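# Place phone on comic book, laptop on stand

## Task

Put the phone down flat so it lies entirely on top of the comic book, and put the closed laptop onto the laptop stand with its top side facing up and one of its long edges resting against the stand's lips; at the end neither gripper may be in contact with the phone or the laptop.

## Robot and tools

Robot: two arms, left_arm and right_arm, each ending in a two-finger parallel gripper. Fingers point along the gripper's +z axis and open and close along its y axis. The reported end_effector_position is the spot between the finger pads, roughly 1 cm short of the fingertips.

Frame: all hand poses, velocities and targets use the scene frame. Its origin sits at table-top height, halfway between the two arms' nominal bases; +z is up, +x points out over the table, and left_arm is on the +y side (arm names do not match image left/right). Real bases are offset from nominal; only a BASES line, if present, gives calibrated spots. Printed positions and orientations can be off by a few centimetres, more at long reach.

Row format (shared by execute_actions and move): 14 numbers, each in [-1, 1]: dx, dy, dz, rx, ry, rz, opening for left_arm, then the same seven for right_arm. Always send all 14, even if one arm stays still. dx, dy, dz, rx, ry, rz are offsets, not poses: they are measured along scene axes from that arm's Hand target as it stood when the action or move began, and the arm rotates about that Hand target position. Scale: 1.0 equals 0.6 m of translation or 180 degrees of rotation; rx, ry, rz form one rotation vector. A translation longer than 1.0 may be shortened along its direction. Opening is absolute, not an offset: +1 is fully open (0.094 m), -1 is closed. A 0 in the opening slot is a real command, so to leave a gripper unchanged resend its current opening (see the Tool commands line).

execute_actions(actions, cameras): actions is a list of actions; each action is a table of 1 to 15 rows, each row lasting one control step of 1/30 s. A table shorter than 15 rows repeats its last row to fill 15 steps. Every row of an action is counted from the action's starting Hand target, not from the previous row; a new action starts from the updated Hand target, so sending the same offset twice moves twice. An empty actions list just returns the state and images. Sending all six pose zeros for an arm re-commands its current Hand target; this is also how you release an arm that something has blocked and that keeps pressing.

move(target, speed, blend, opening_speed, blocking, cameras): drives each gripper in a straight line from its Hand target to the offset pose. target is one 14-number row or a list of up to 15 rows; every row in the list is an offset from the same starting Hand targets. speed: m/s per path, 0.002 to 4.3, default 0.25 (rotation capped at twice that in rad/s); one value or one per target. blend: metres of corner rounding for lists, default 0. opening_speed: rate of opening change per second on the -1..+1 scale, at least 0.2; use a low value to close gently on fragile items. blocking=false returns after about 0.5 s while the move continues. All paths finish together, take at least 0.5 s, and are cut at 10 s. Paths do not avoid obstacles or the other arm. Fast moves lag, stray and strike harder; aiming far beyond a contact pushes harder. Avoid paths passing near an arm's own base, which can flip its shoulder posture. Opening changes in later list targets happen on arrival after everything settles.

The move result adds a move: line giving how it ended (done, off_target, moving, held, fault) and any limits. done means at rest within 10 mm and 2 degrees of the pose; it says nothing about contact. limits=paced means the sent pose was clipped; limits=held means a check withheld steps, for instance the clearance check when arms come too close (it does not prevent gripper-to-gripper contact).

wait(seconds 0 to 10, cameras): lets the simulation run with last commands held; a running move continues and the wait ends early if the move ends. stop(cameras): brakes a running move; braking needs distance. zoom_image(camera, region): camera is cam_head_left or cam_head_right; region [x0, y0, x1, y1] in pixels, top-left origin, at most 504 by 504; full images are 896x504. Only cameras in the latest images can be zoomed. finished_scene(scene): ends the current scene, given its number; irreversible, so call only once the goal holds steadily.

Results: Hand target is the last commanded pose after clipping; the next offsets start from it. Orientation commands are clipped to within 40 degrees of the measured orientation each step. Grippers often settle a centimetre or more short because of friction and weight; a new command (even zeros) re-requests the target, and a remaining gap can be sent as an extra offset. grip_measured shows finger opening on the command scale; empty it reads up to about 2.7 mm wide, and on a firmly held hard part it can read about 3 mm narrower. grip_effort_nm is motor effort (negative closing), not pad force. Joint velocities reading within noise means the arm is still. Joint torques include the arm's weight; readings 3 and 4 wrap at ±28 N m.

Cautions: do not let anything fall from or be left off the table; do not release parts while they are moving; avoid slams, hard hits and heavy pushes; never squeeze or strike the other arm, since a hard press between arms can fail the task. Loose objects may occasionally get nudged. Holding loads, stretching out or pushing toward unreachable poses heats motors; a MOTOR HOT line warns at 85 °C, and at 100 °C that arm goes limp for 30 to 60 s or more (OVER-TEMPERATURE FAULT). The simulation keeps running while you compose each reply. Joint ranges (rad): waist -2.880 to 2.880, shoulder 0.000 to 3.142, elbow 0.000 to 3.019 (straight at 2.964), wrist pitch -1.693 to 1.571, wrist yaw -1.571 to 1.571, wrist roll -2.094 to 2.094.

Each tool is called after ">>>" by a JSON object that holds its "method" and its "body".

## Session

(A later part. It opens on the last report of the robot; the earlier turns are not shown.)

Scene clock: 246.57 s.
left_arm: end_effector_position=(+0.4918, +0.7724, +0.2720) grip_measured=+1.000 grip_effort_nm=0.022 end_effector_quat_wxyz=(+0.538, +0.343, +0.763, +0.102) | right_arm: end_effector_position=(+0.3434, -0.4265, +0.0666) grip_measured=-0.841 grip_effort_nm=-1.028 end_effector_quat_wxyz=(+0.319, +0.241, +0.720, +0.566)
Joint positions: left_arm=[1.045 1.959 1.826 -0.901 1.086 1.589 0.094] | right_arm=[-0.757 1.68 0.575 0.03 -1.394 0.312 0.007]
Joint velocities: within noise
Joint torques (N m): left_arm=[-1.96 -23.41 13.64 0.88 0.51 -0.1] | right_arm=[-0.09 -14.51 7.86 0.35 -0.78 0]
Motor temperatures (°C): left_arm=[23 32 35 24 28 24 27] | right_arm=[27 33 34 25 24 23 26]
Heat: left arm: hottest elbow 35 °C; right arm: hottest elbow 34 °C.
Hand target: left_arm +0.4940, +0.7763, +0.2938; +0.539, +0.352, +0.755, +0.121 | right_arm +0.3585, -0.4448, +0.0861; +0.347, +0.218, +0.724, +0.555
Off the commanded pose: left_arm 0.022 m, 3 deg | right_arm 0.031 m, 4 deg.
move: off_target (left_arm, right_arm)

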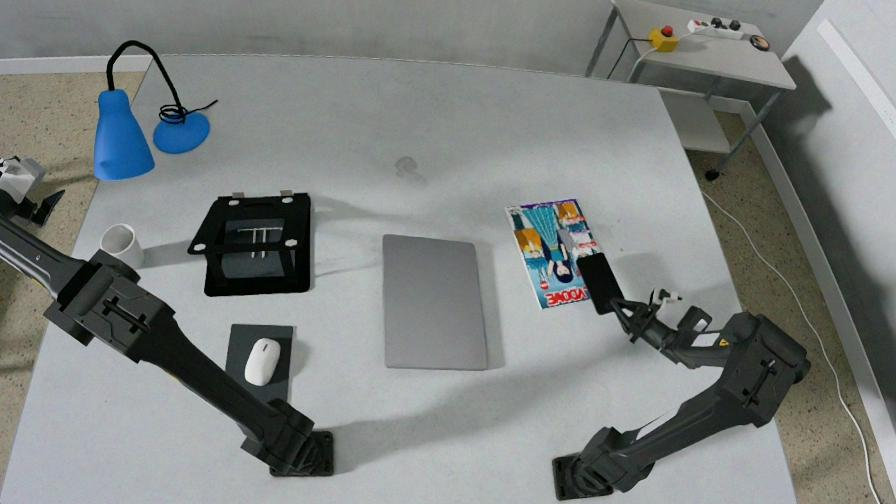

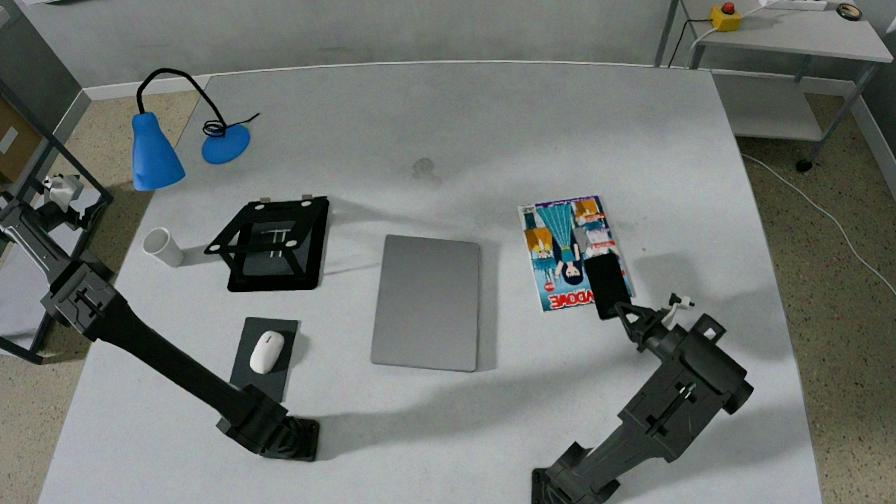

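>>> {"method": "move", "body": {"target": [[0,0,0,0,0,0,1,0,0,0.05,0,0,0,-0.95],[0,0,0,0,0,0,1,0.18,0.09,0.02,0,0,0,-0.95],[0,0,0,0,0,0,1,0.18,0.095,-0.045,0,0,0,-0.95]], "speed": [0.15,0.2,0.08], "blend": [0.02,0.02,0], "cameras": ["cam_head_left","cam_head_right"]}}

>>> {"method": "zoom_image", "body": {"camera": "cam_head_left", "region": [500, 190, 660, 340]}}

>>> {"method": "zoom_image", "body": {"camera": "cam_head_right", "region": [500, 190, 660, 340]}}

Scene clock: 258.40 s.
left_arm: end_effector_position=(+0.4917, +0.7724, +0.2723) grip_measured=+1.000 grip_effort_nm=0.022 end_effector_quat_wxyz=(+0.538, +0.343, +0.763, +0.102) | right_arm: end_effector_position=(+0.4551, -0.3886, +0.0545) grip_measured=-0.841 grip_effort_nm=-1.038 end_effector_quat_wxyz=(+0.337, +0.234, +0.724, +0.554)
Joint positions: left_arm=[1.045 1.959 1.826 -0.901 1.086 1.589 0.094] | right_arm=[-0.495 1.883 0.666 0.799 -1.171 0.949 0.007]
Joint velocities: within noise
Joint torques (N m): left_arm=[-1.61 -23.59 13.63 1.17 0.52 0.02] | right_arm=[1.32 -14.56 5.89 2.09 -0.27 0.09]
Motor temperatures (°C): left_arm=[23 32 36 24 28 24 27] | right_arm=[27 33 34 25 25 23 26]
Heat: left arm: hottest elbow 36 °C; right arm: hottest elbow 34 °C.
Hand target: left_arm +0.4939, +0.7763, +0.2941; +0.539, +0.352, +0.755, +0.121 | right_arm +0.4665, -0.3878, +0.0591; +0.347, +0.218, +0.724, +0.555
Off the commanded pose: left_arm 0.022 m, 3 deg | right_arm 0.012 m, 2 deg.
move: off_target (left_arm, right_arm); blend cut to 0.0148 m at target 1, 0.0196 m at target 2

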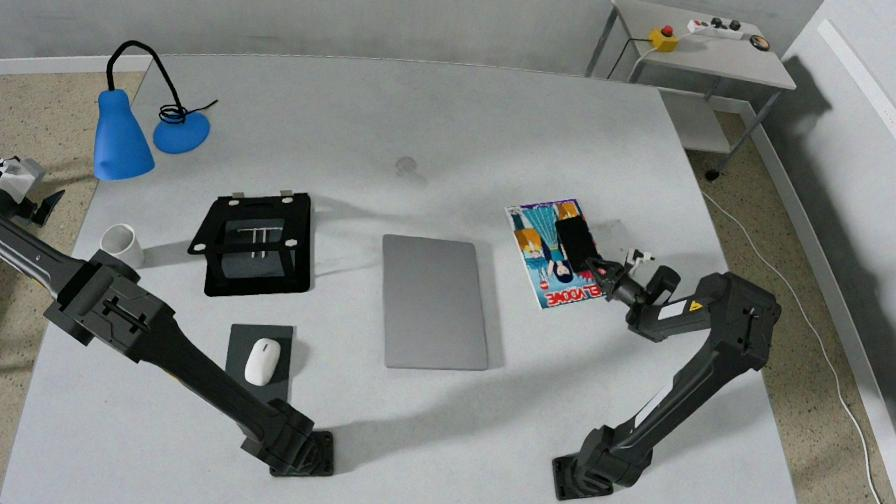

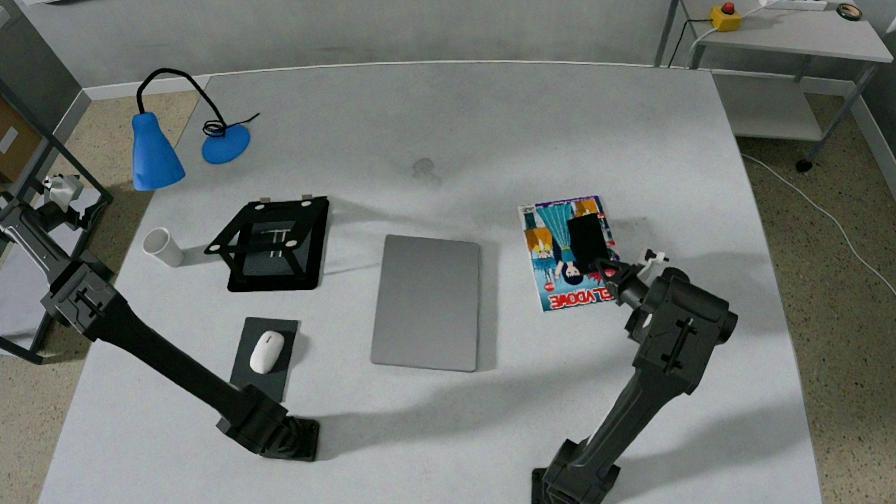

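Scaled by 3.150.

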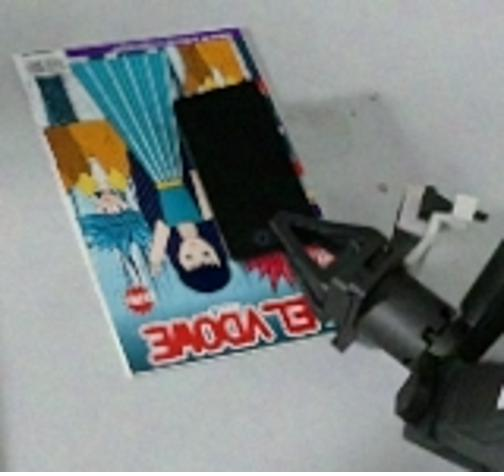

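Scaled by 3.150.

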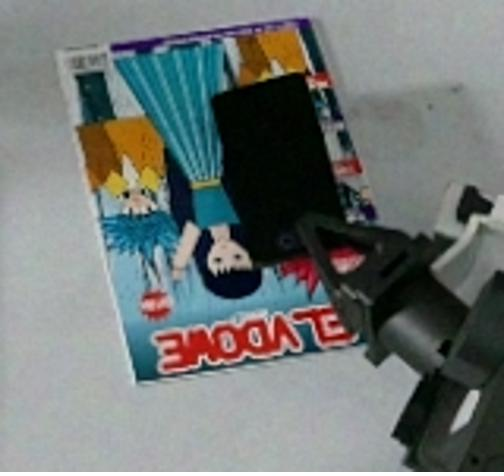

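>>> {"method": "move", "body": {"target": [[0,0,0,0,0,0,1,0.0,0.045,-0.042,0,0,0,-0.95],[0,0,0,0,0,0,1,0,0.045,-0.042,0,0,0,-0.2]], "speed": 0.06, "opening_speed": 0.4, "cameras": ["cam_head_left","cam_head_right"]}}

>>> {"method": "zoom_image", "body": {"camera": "cam_head_left", "region": [500, 190, 660, 340]}}

>>> {"method": "zoom_image", "body": {"camera": "cam_head_right", "region": [500, 190, 660, 340]}}

Scene clock: 265.67 s.
left_arm: end_effector_position=(+0.4917, +0.7724, +0.2723) grip_measured=+1.000 grip_effort_nm=0.022 end_effector_quat_wxyz=(+0.538, +0.343, +0.763, +0.102) | right_arm: end_effector_position=(+0.4678, -0.3736, +0.0526) grip_measured=-0.202 grip_effort_nm=0.056 end_effector_quat_wxyz=(+0.363, +0.216, +0.720, +0.551)
Joint positions: left_arm=[1.045 1.959 1.826 -0.901 1.086 1.589 0.094] | right_arm=[-0.447 1.93 0.666 0.962 -1.119 1.007 0.037]
Joint velocities: within noise
Joint torques (N m): left_arm=[-1.08 -23.94 13.79 1.18 0.55 -0.03] | right_arm=[2.02 -12.51 3.47 1.77 -0.06 0.04]
Motor temperatures (°C): left_arm=[23 32 36 24 28 24 27] | right_arm=[27 33 34 25 24 23 26]
Heat: left arm: hottest elbow 36 °C; right arm: hottest elbow 34 °C.
Hand target: left_arm +0.4940, +0.7763, +0.2938; +0.539, +0.352, +0.755, +0.121 | right_arm +0.4666, -0.3607, +0.0340; +0.347, +0.218, +0.724, +0.555
Off the commanded pose: left_arm 0.022 m, 3 deg | right_arm 0.023 m, 2 deg.
move: off_target (left_arm, right_arm); target 2's new opening was sent with right_arm's hand 0.023 m and 2 deg from that target

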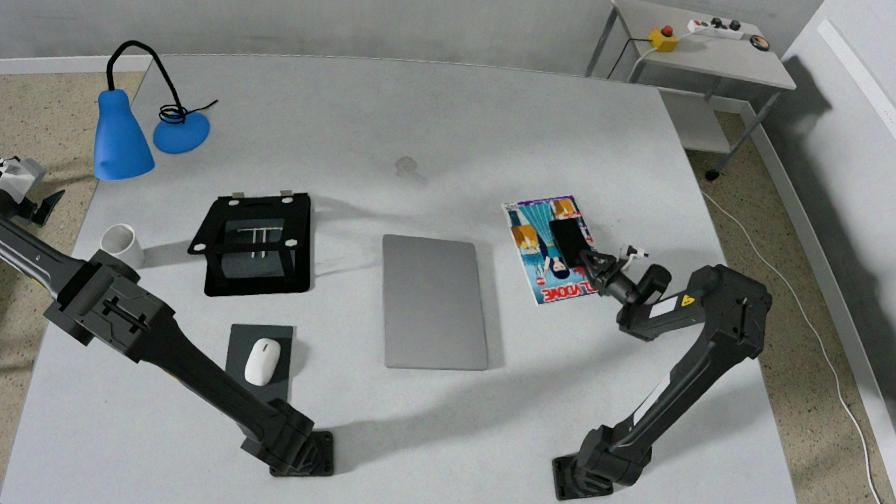

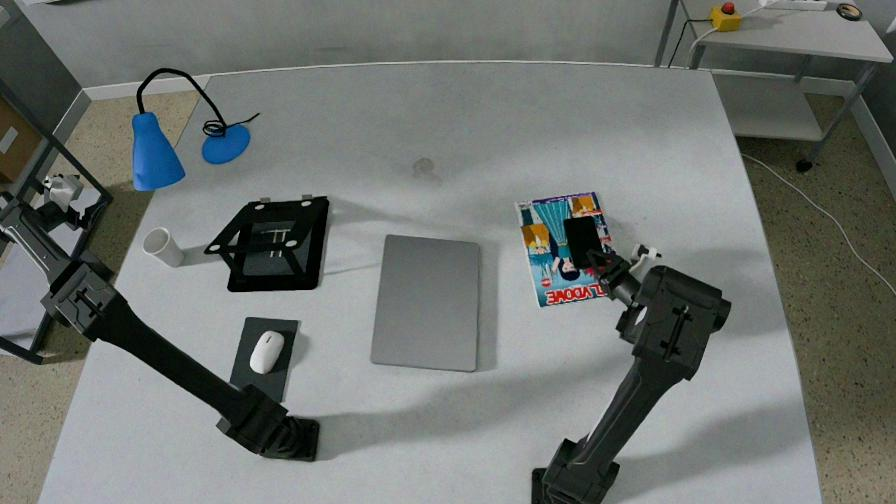

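Scaled by 3.150.

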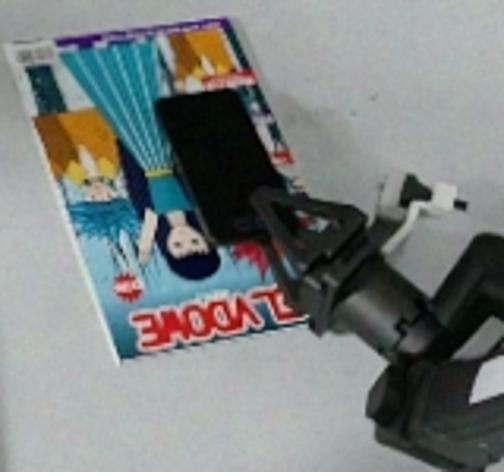

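Scaled by 3.150.

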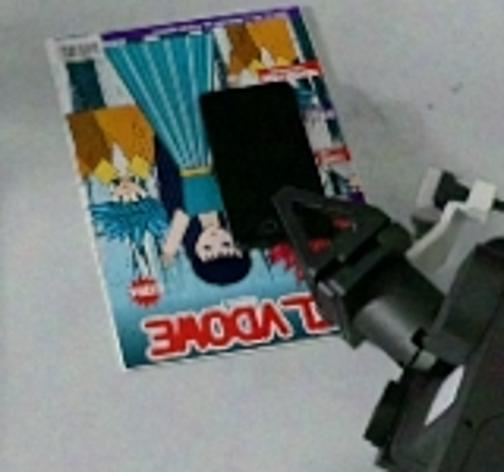

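>>> {"method": "move", "body": {"target": [0,0,0,0,0,0,1,-0.10,-0.105,0.010,0,0,0,-0.2], "speed": 0.05, "cameras": ["cam_head_left","cam_head_right"]}}

>>> {"method": "zoom_image", "body": {"camera": "cam_head_left", "region": [500, 190, 660, 340]}}

>>> {"method": "zoom_image", "body": {"camera": "cam_head_right", "region": [500, 190, 660, 340]}}

Scene clock: 271.80 s.
left_arm: end_effector_position=(+0.4917, +0.7724, +0.2723) grip_measured=+1.000 grip_effort_nm=0.027 end_effector_quat_wxyz=(+0.538, +0.343, +0.763, +0.102) | right_arm: end_effector_position=(+0.4158, -0.4183, +0.0488) grip_measured=-0.201 grip_effort_nm=0.051 end_effector_quat_wxyz=(+0.351, +0.202, +0.724, +0.559)
Joint positions: left_arm=[1.045 1.959 1.826 -0.901 1.086 1.589 0.094] | right_arm=[-0.616 1.882 0.639 0.71 -1.314 0.764 0.038]
Joint velocities: within noise
Joint torques (N m): left_arm=[-1.55 -24 13.75 1.05 0.54 -0.04] | right_arm=[-1.03 -14.62 2.48 0.57 -0.17 -0.04]
Motor temperatures (°C): left_arm=[23 32 36 24 28 24 27] | right_arm=[27 33 34 25 24 23 26]
Heat: left arm: hottest elbow 36 °C; right arm: hottest elbow 34 °C.
Hand target: left_arm +0.4939, +0.7763, +0.2941; +0.539, +0.352, +0.755, +0.121 | right_arm +0.4065, -0.4237, +0.0399; +0.347, +0.218, +0.724, +0.555
Off the commanded pose: left_arm 0.022 m, 3 deg | right_arm 0.014 m, 2 deg.
move: off_target (left_arm, right_arm)

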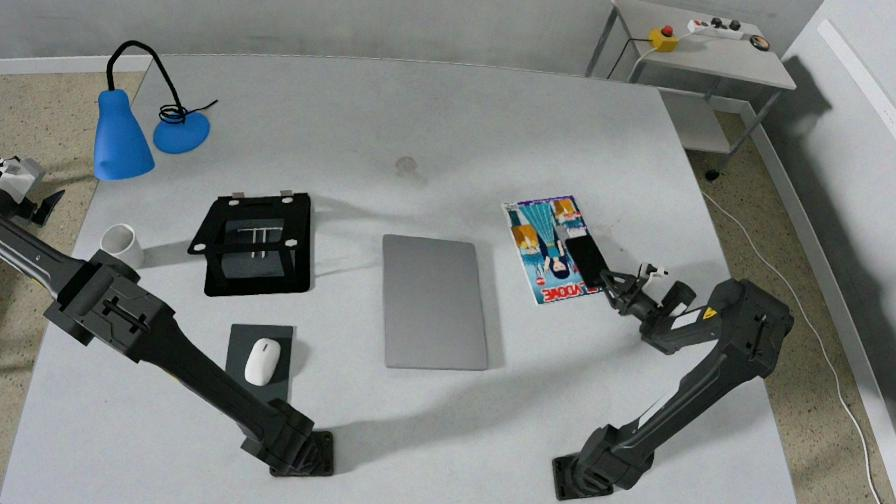

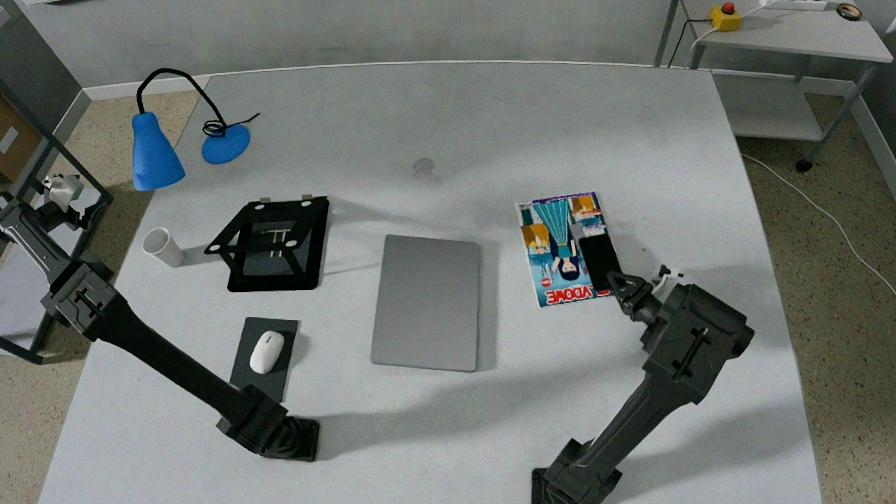

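Scaled by 3.150.

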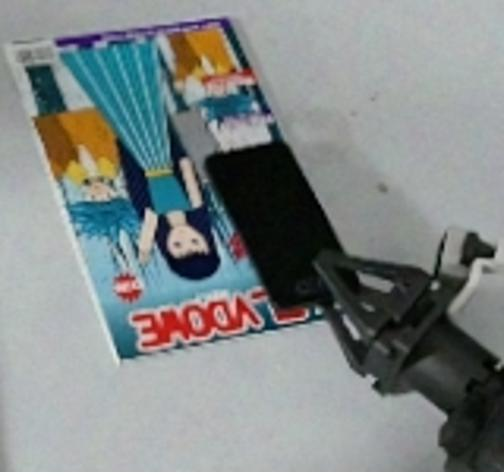

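Scaled by 3.150.

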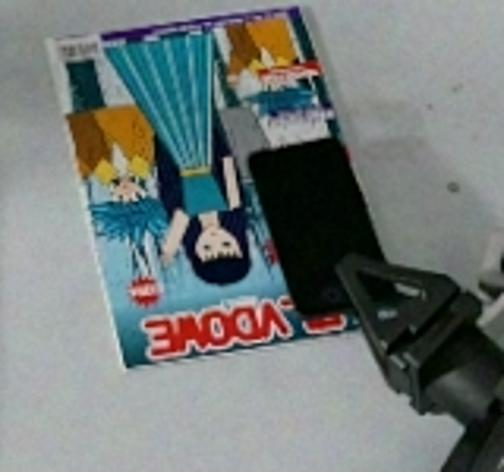

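>>> {"method": "move", "body": {"target": [[0,0,0,0,0,0,1,0,0,0,0,0,0,-0.95],[0,0,0,0,0,0,1,0.0,0,0.1,0,0,0,-0.95],[0,0,0,0,0,0,1,0.0,0,0.17,-0.4,-0.07,0,-0.95]], "speed": [0.1,0.12,0.25], "opening_speed": 0.5, "cameras": ["cam_head_left","cam_head_right"]}}

>>> {"method": "zoom_image", "body": {"camera": "cam_head_left", "region": [540, 190, 700, 340]}}

>>> {"method": "zoom_image", "body": {"camera": "cam_head_right", "region": [540, 190, 700, 340]}}

Scene clock: 307.50 s.
left_arm: end_effector_position=(+0.4918, +0.7724, +0.2720) grip_measured=+1.000 grip_effort_nm=0.022 end_effector_quat_wxyz=(+0.538, +0.343, +0.763, +0.102) | right_arm: end_effector_position=(+0.4038, -0.4286, +0.1284) grip_measured=-0.843 grip_effort_nm=-1.038 end_effector_quat_wxyz=(+0.464, -0.071, +0.882, +0.053)
Joint positions: left_arm=[1.045 1.959 1.826 -0.901 1.086 1.589 0.094] | right_arm=[-0.467 1.267 0.593 -0.038 -0.527 -0.375 0.007]
Joint velocities: within noise
Joint torques (N m): left_arm=[-1.44 -23.12 13.74 1.21 0.51 -0.01] | right_arm=[1.32 -12.16 7.31 2.06 -0.24 0.03]
Motor temperatures (°C): left_arm=[23 32 36 24 28 24 27] | right_arm=[27 33 31 25 24 23 26]
Heat: left arm: hottest elbow 36 °C; right arm: hottest shoulder 33 °C.
Hand target: left_arm +0.4939, +0.7763, +0.2941; +0.539, +0.352, +0.755, +0.121 | right_arm +0.4066, -0.4239, +0.1420; +0.481, -0.085, +0.871, +0.044
Off the commanded pose: left_arm 0.023 m, 3 deg | right_arm 0.015 m, 3 deg.
move: off_target (left_arm, right_arm)

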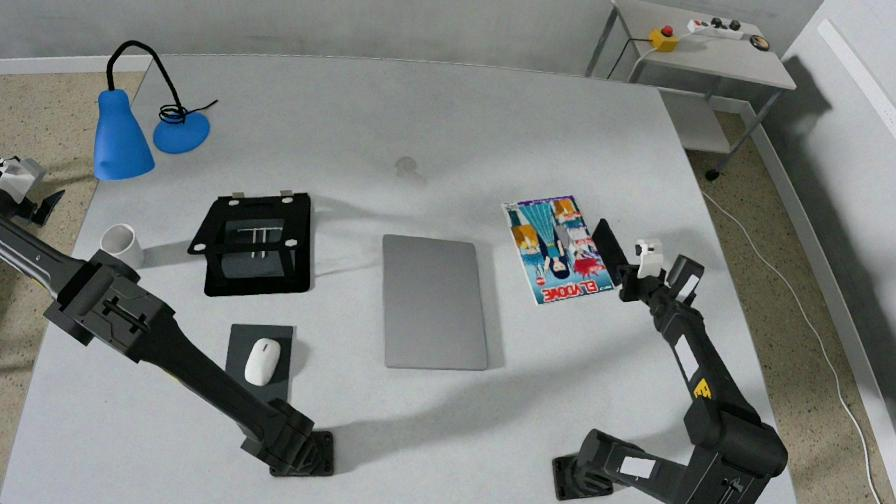

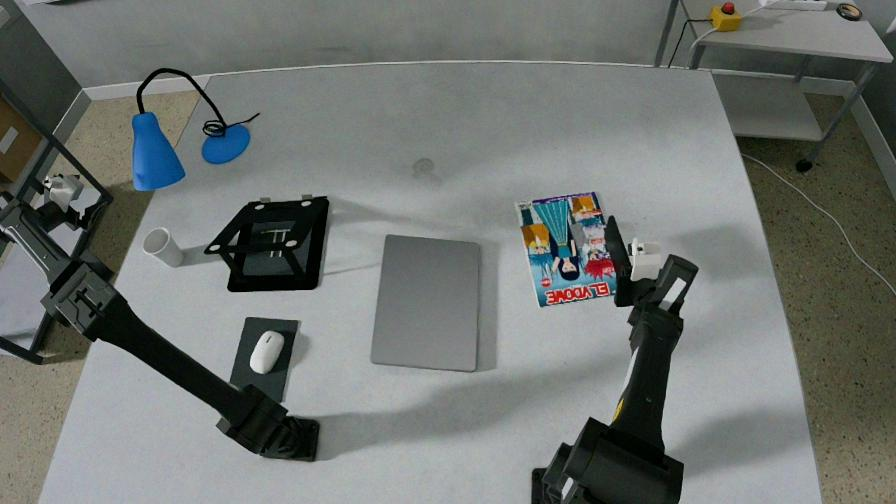

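Scaled by 3.150.

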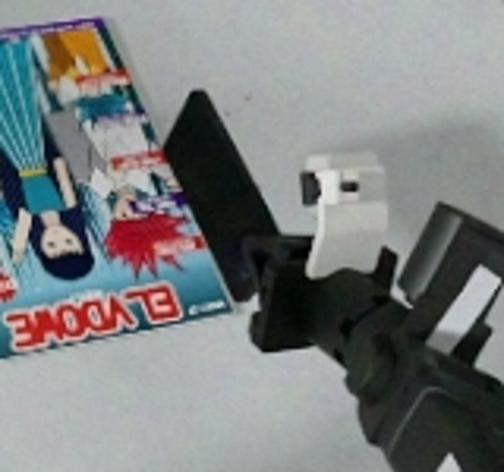

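Scaled by 3.150.

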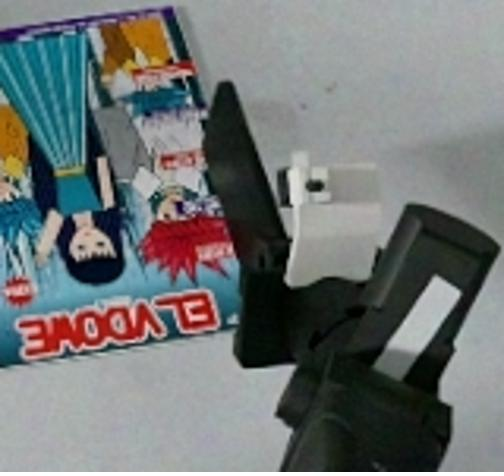

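>>> {"method": "move", "body": {"target": [0,0,0,0,0,0,1,0.125,0.055,-0.06,0,0,0,-0.95], "speed": 0.12, "cameras": ["cam_head_left","cam_head_right"]}}

>>> {"method": "zoom_image", "body": {"camera": "cam_head_left", "region": [500, 190, 660, 340]}}

>>> {"method": "zoom_image", "body": {"camera": "cam_head_right", "region": [500, 190, 660, 340]}}

Scene clock: 316.03 s.
left_arm: end_effector_position=(+0.4917, +0.7724, +0.2723) grip_measured=+1.000 grip_effort_nm=0.022 end_effector_quat_wxyz=(+0.538, +0.343, +0.763, +0.102) | right_arm: end_effector_position=(+0.4491, -0.3865, +0.0809) grip_measured=-0.843 grip_effort_nm=-1.038 end_effector_quat_wxyz=(+0.451, -0.078, +0.888, +0.053)
Joint positions: left_arm=[1.045 1.959 1.826 -0.901 1.086 1.589 0.094] | right_arm=[-0.303 1.457 0.615 0.151 -0.4 -0.283 0.007]
Joint velocities: within noise
Joint torques (N m): left_arm=[-1.55 -23.77 13.85 1.02 0.54 -0.02] | right_arm=[1.2 -10.93 11.25 2.09 -0.08 0.21]
Motor temperatures (°C): left_arm=[23 32 36 24 28 24 27] | right_arm=[27 33 33 25 24 23 26]
Heat: left arm: hottest elbow 36 °C; right arm: hottest shoulder 33 °C.
Hand target: left_arm +0.4939, +0.7763, +0.2941; +0.539, +0.352, +0.755, +0.121 | right_arm +0.4815, -0.3908, +0.1058; +0.481, -0.085, +0.871, +0.044
Off the commanded pose: left_arm 0.022 m, 3 deg | right_arm 0.041 m, 4 deg.
move: off_target (left_arm, right_arm)

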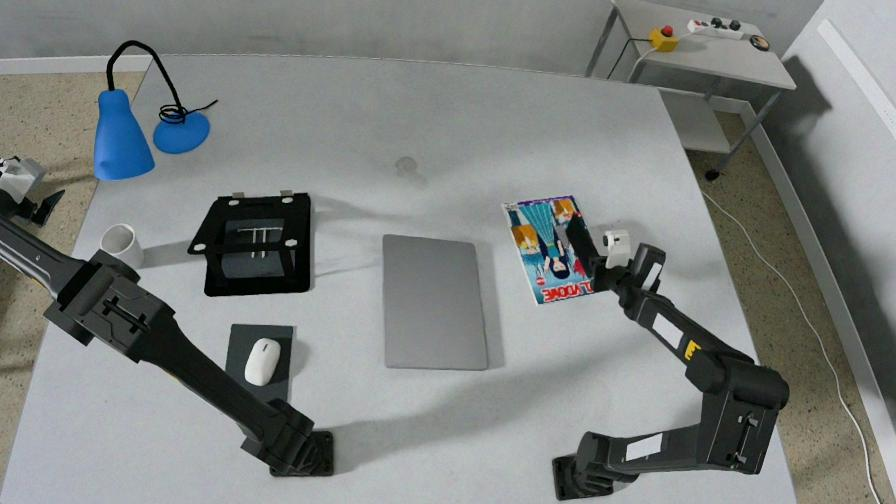

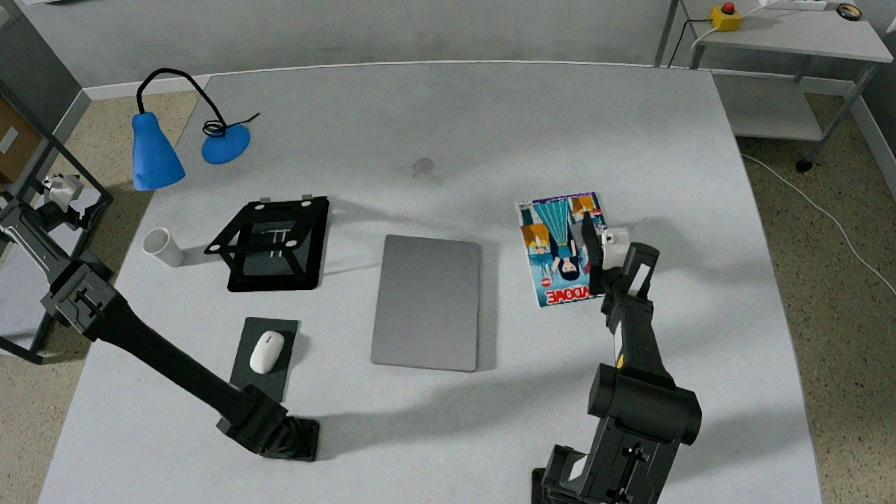

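Scaled by 3.150.

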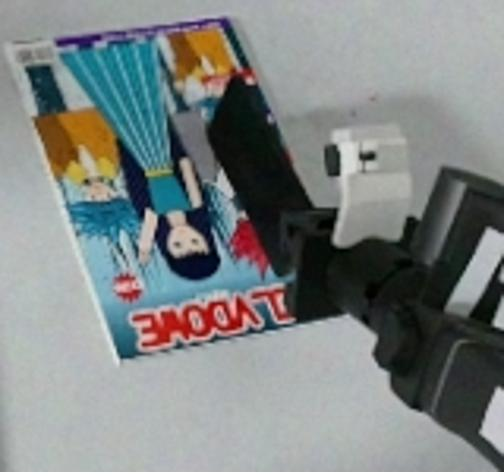

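Scaled by 3.150.

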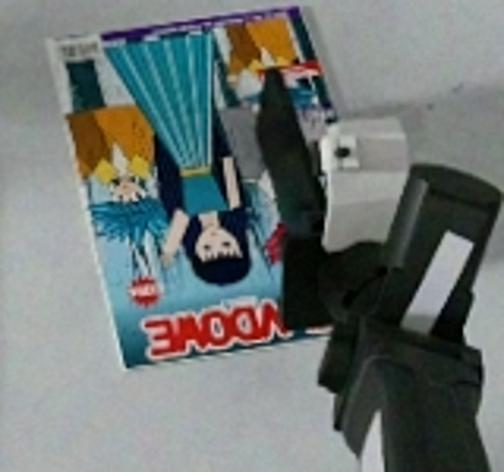

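>>> {"method": "move", "body": {"target": [0,0,0,0,0,0,1,0.01,0.0,-0.06,0,0,0,-0.95], "speed": 0.06, "cameras": ["cam_head_left","cam_head_right"]}}

>>> {"method": "zoom_image", "body": {"camera": "cam_head_left", "region": [500, 190, 660, 340]}}

>>> {"method": "zoom_image", "body": {"camera": "cam_head_right", "region": [500, 190, 660, 340]}}

Scene clock: 321.77 s.
left_arm: end_effector_position=(+0.4917, +0.7724, +0.2723) grip_measured=+1.000 grip_effort_nm=0.027 end_effector_quat_wxyz=(+0.538, +0.343, +0.763, +0.102) | right_arm: end_effector_position=(+0.4703, -0.3912, +0.0700) grip_measured=-0.843 grip_effort_nm=-1.038 end_effector_quat_wxyz=(+0.478, -0.084, +0.873, +0.043)
Joint positions: left_arm=[1.045 1.959 1.826 -0.901 1.086 1.589 0.094] | right_arm=[-0.299 1.551 0.629 0.297 -0.399 -0.28 0.007]
Joint velocities: within noise
Joint torques (N m): left_arm=[-1.14 -23.71 13.56 1.1 0.48 -0.03] | right_arm=[1.26 -10.46 9.1 1.61 0.05 0.22]
Motor temperatures (°C): left_arm=[23 32 36 24 28 24 27] | right_arm=[27 33 34 25 24 23 27]
Heat: left arm: hottest elbow 36 °C; right arm: hottest elbow 34 °C.
Hand target: left_arm +0.4939, +0.7763, +0.2941; +0.539, +0.352, +0.755, +0.121 | right_arm +0.4874, -0.3907, +0.0697; +0.481, -0.086, +0.872, +0.044
Off the commanded pose: left_arm 0.022 m, 3 deg | right_arm 0.017 m, 0 deg.
move: off_target (left_arm, right_arm)

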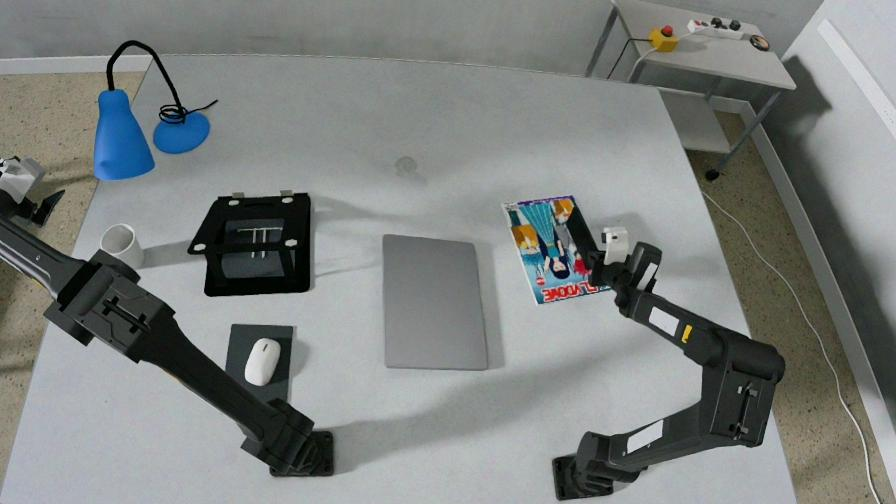

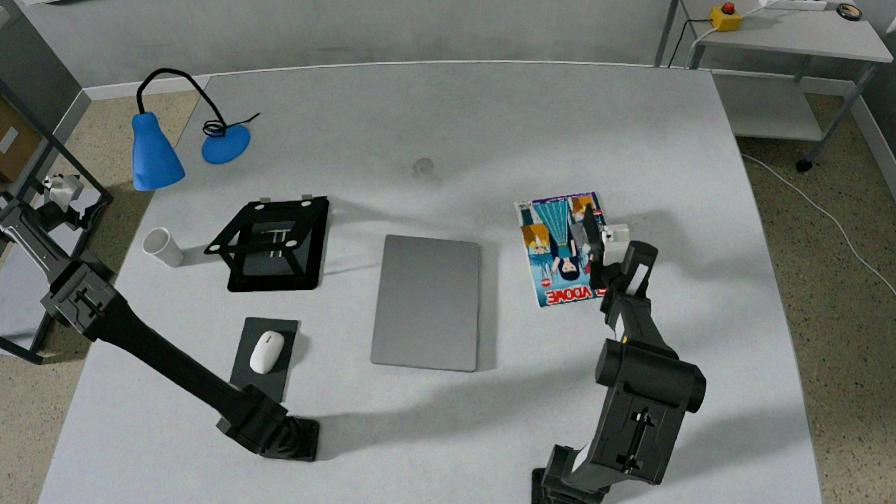

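Scaled by 3.150.

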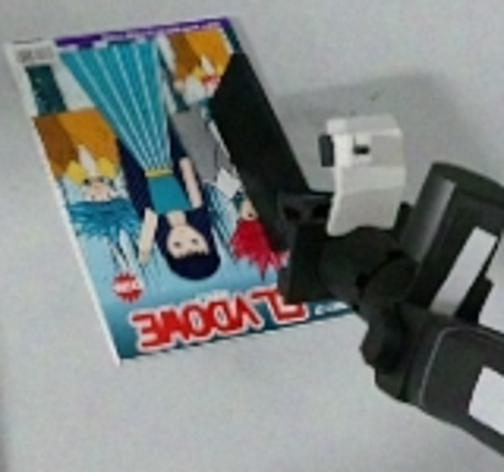

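Scaled by 3.150.

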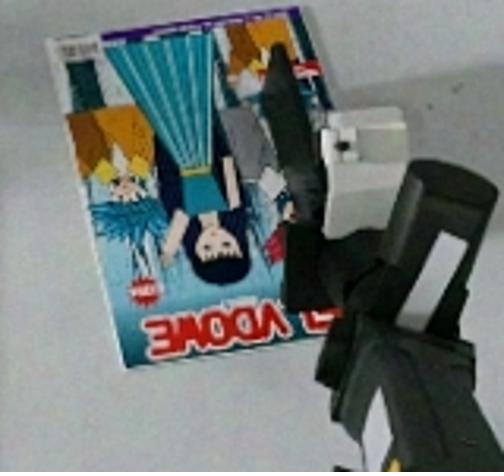

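>>> {"method": "move", "body": {"target": [0,0,0,0,0,0,1,0.0,0.0,-0.022,0,0,0,-0.95], "speed": 0.04, "cameras": ["cam_head_left","cam_head_right"]}}

>>> {"method": "zoom_image", "body": {"camera": "cam_head_left", "region": [500, 190, 660, 340]}}

Scene clock: 330.50 s.
left_arm: end_effector_position=(+0.4917, +0.7724, +0.2723) grip_measured=+1.000 grip_effort_nm=0.022 end_effector_quat_wxyz=(+0.538, +0.343, +0.763, +0.102) | right_arm: end_effector_position=(+0.4753, -0.3926, +0.0659) grip_measured=-0.843 grip_effort_nm=-1.038 end_effector_quat_wxyz=(+0.488, -0.086, +0.868, +0.039)
Joint positions: left_arm=[1.045 1.959 1.826 -0.901 1.086 1.589 0.094] | right_arm=[-0.299 1.58 0.629 0.35 -0.4 -0.28 0.007]
Joint velocities: within noise
Joint torques (N m): left_arm=[-1.96 -23.82 13.83 1.1 0.49 -0.04] | right_arm=[1.32 -9.47 8.34 1.2 0.09 0.22]
Motor temperatures (°C): left_arm=[23 32 36 24 28 24 27] | right_arm=[27 33 34 25 24 23 27]
Heat: left arm: hottest elbow 36 °C; right arm: hottest elbow 34 °C.
Hand target: left_arm +0.4940, +0.7763, +0.2938; +0.539, +0.352, +0.755, +0.121 | right_arm +0.4874, -0.3908, +0.0565; +0.481, -0.085, +0.872, +0.044
Off the commanded pose: left_arm 0.022 m, 3 deg | right_arm 0.015 m, 1 deg.
move: off_target (left_arm, right_arm)

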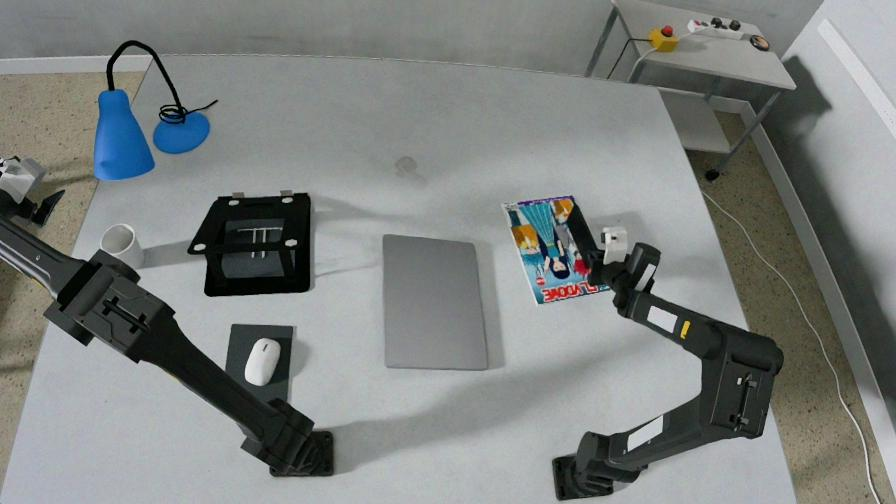

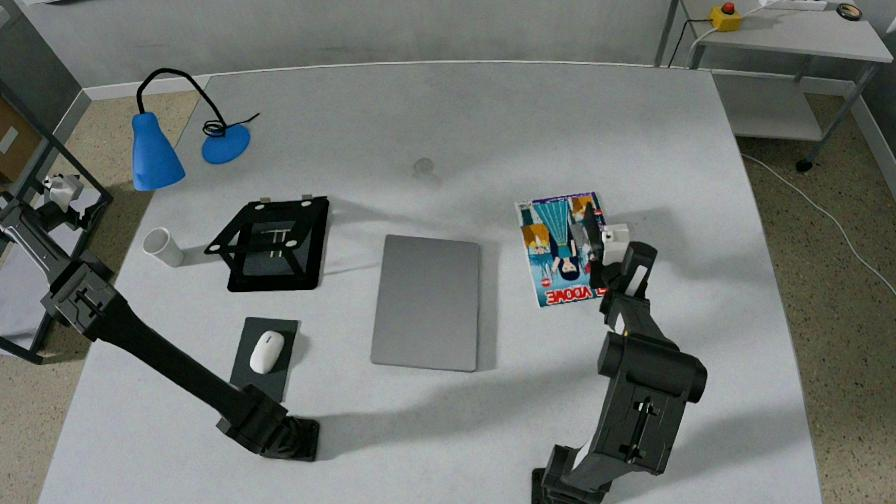

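Scaled by 3.150.

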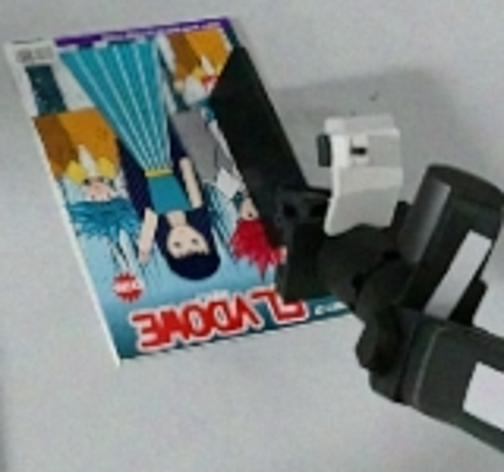

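>>> {"method": "move", "body": {"target": [[0,0,0,0,0,0,1,-0.012,-0.002,0.010,0,0,0,-0.95],[0,0,0,0,0,0,1,-0.012,-0.002,0.010,0,0,0,-0.3]], "speed": 0.03, "opening_speed": 0.3, "cameras": ["cam_head_left","cam_head_right"]}}

>>> {"method": "zoom_image", "body": {"camera": "cam_head_left", "region": [500, 190, 660, 340]}}

>>> {"method": "zoom_image", "body": {"camera": "cam_head_right", "region": [500, 190, 660, 340]}}

Scene clock: 338.03 s.
left_arm: end_effector_position=(+0.4917, +0.7724, +0.2723) grip_measured=+1.000 grip_effort_nm=0.022 end_effector_quat_wxyz=(+0.538, +0.343, +0.763, +0.102) | right_arm: end_effector_position=(+0.4741, -0.3921, +0.0640) grip_measured=-0.302 grip_effort_nm=0.066 end_effector_quat_wxyz=(+0.484, -0.086, +0.870, +0.041)
Joint positions: left_arm=[1.045 1.959 1.826 -0.901 1.086 1.589 0.094] | right_arm=[-0.299 1.58 0.629 0.34 -0.401 -0.28 0.033]
Joint velocities: within noise
Joint torques (N m): left_arm=[-1.38 -23.36 13.76 1.05 0.53 -0.06] | right_arm=[0.73 -12.22 7.38 1.06 -0.11 0.18]
Motor temperatures (°C): left_arm=[23 32 36 24 28 24 27] | right_arm=[27 33 34 25 24 23 27]
Heat: left arm: hottest elbow 36 °C; right arm: hottest elbow 34 °C.
Hand target: left_arm +0.4939, +0.7763, +0.2941; +0.539, +0.352, +0.755, +0.121 | right_arm +0.4802, -0.3920, +0.0626; +0.481, -0.085, +0.871, +0.044
Off the commanded pose: left_arm 0.022 m, 3 deg | right_arm 0.006 m, 0 deg.
move: off_target (left_arm)

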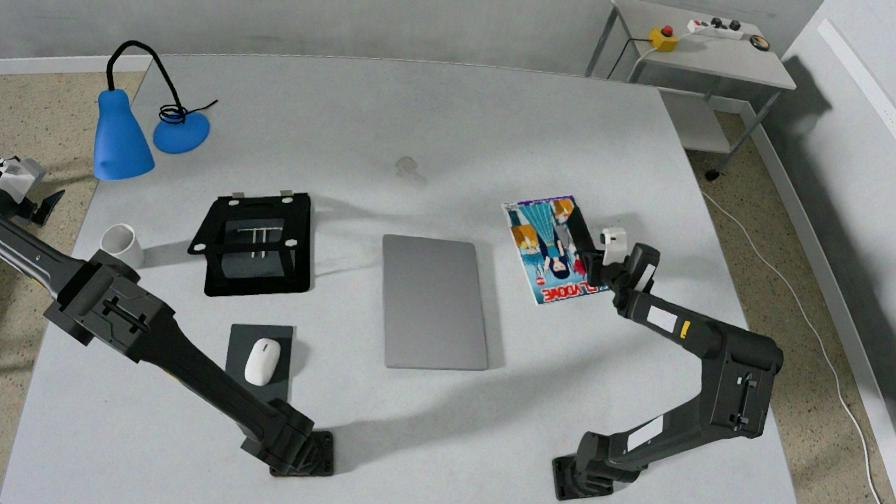

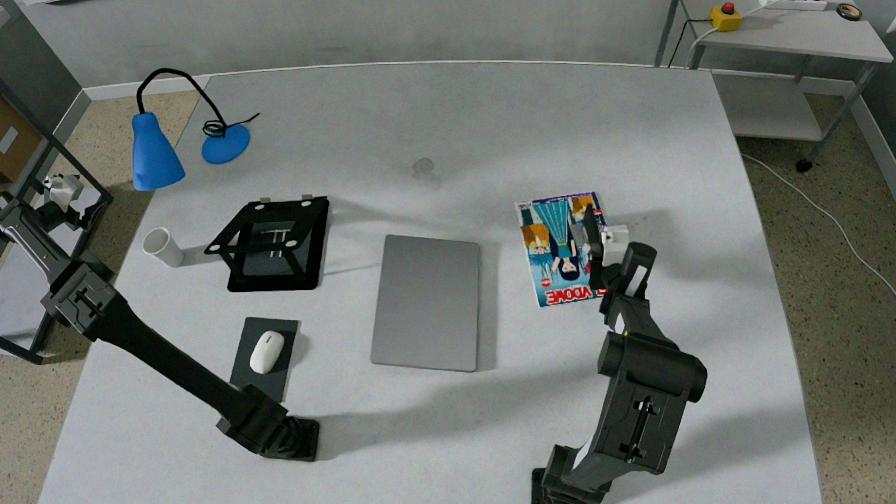

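Scaled by 3.150.

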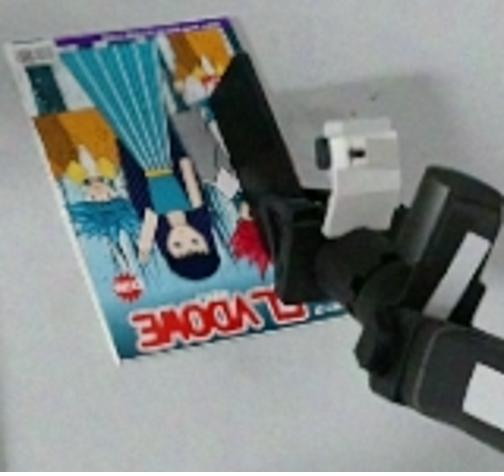

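Scaled by 3.150.

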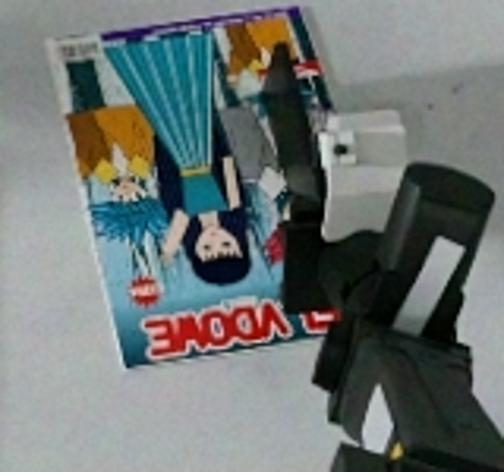

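>>> {"method": "move", "body": {"target": [[0,0,0,0,0,0,1,-0.15,-0.028,0.092,0,0,0,-0.3],[0,0,0,0,0,0,1,-0.033,-0.01,0.22,-0.033,0.1915,0,-0.3],[0,0,0,0,0,0,1,0.041,0.007,0.15,-0.033,0.1915,0,0.2]], "speed": [0.12,0.3,0.2], "blend": [0.02,0.04,0], "cameras": ["cam_head_left","cam_head_right"]}}

>>> {"method": "zoom_image", "body": {"camera": "cam_head_left", "region": [500, 150, 660, 300]}}

>>> {"method": "zoom_image", "body": {"camera": "cam_head_right", "region": [500, 150, 660, 300]}}

Scene clock: 347.17 s.
left_arm: end_effector_position=(+0.4917, +0.7724, +0.2723) grip_measured=+1.000 grip_effort_nm=0.022 end_effector_quat_wxyz=(+0.538, +0.343, +0.763, +0.102) | right_arm: end_effector_position=(+0.4779, -0.3869, +0.1316) grip_measured=+0.198 grip_effort_nm=0.066 end_effector_quat_wxyz=(+0.168, -0.090, +0.981, +0.031)
Joint positions: left_arm=[1.045 1.959 1.826 -0.901 1.086 1.589 0.094] | right_arm=[-0.208 1.559 1.166 -0.87 -0.155 -0.362 0.056]
Joint velocities: within noise
Joint torques (N m): left_arm=[-0.85 -23.47 13.74 1.03 0.54 -0.03] | right_arm=[1.08 -15.27 12.62 1.07 -0.01 0.22]
Motor temperatures (°C): left_arm=[23 33 36 24 28 24 27] | right_arm=[27 33 34 25 24 23 26]
Heat: left arm: hottest elbow 36 °C; right arm: hottest elbow 34 °C.
Hand target: left_arm +0.4939, +0.7763, +0.2941; +0.539, +0.352, +0.755, +0.121 | right_arm +0.5049, -0.3876, +0.1526; +0.196, -0.093, +0.976, +0.023
Off the commanded pose: left_arm 0.022 m, 3 deg | right_arm 0.034 m, 3 deg.
move: off_target (left_arm, right_arm); blend cut to 0.031 m at target 2; target 3's new opening was sent with right_arm's hand 0.034 m and 3 deg from that target

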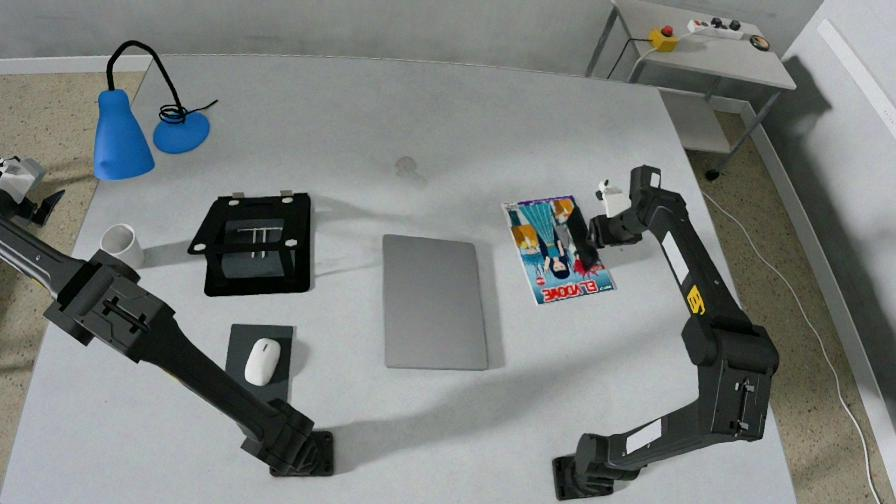

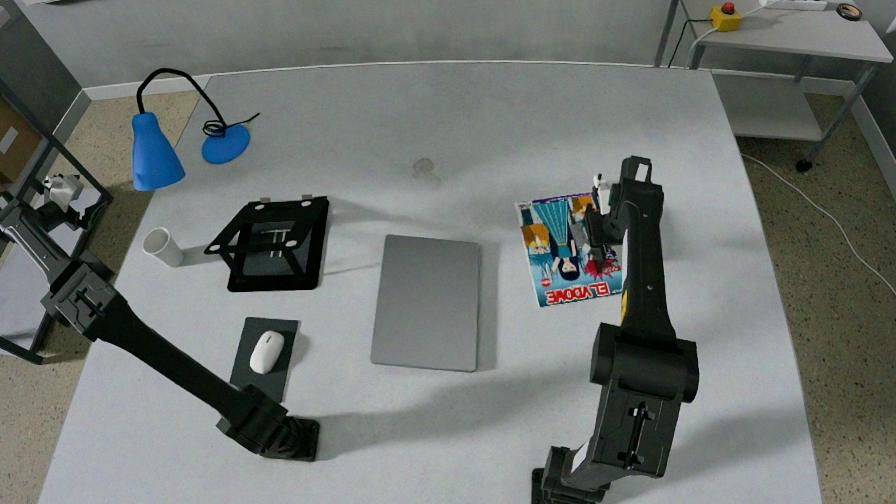

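Scaled by 3.150.

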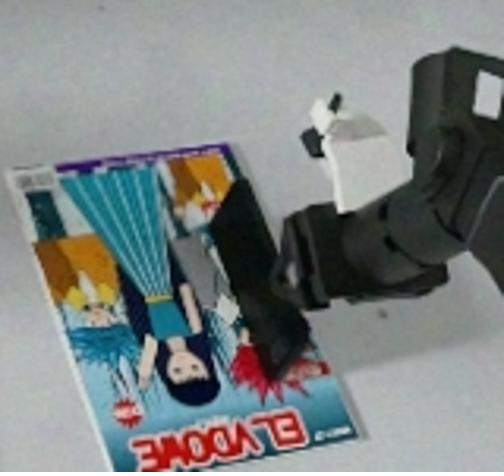

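Scaled by 3.150.

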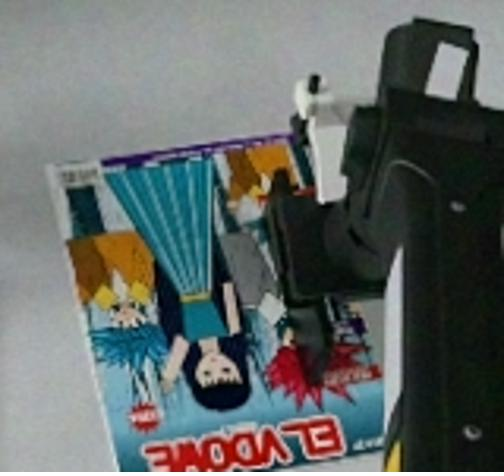

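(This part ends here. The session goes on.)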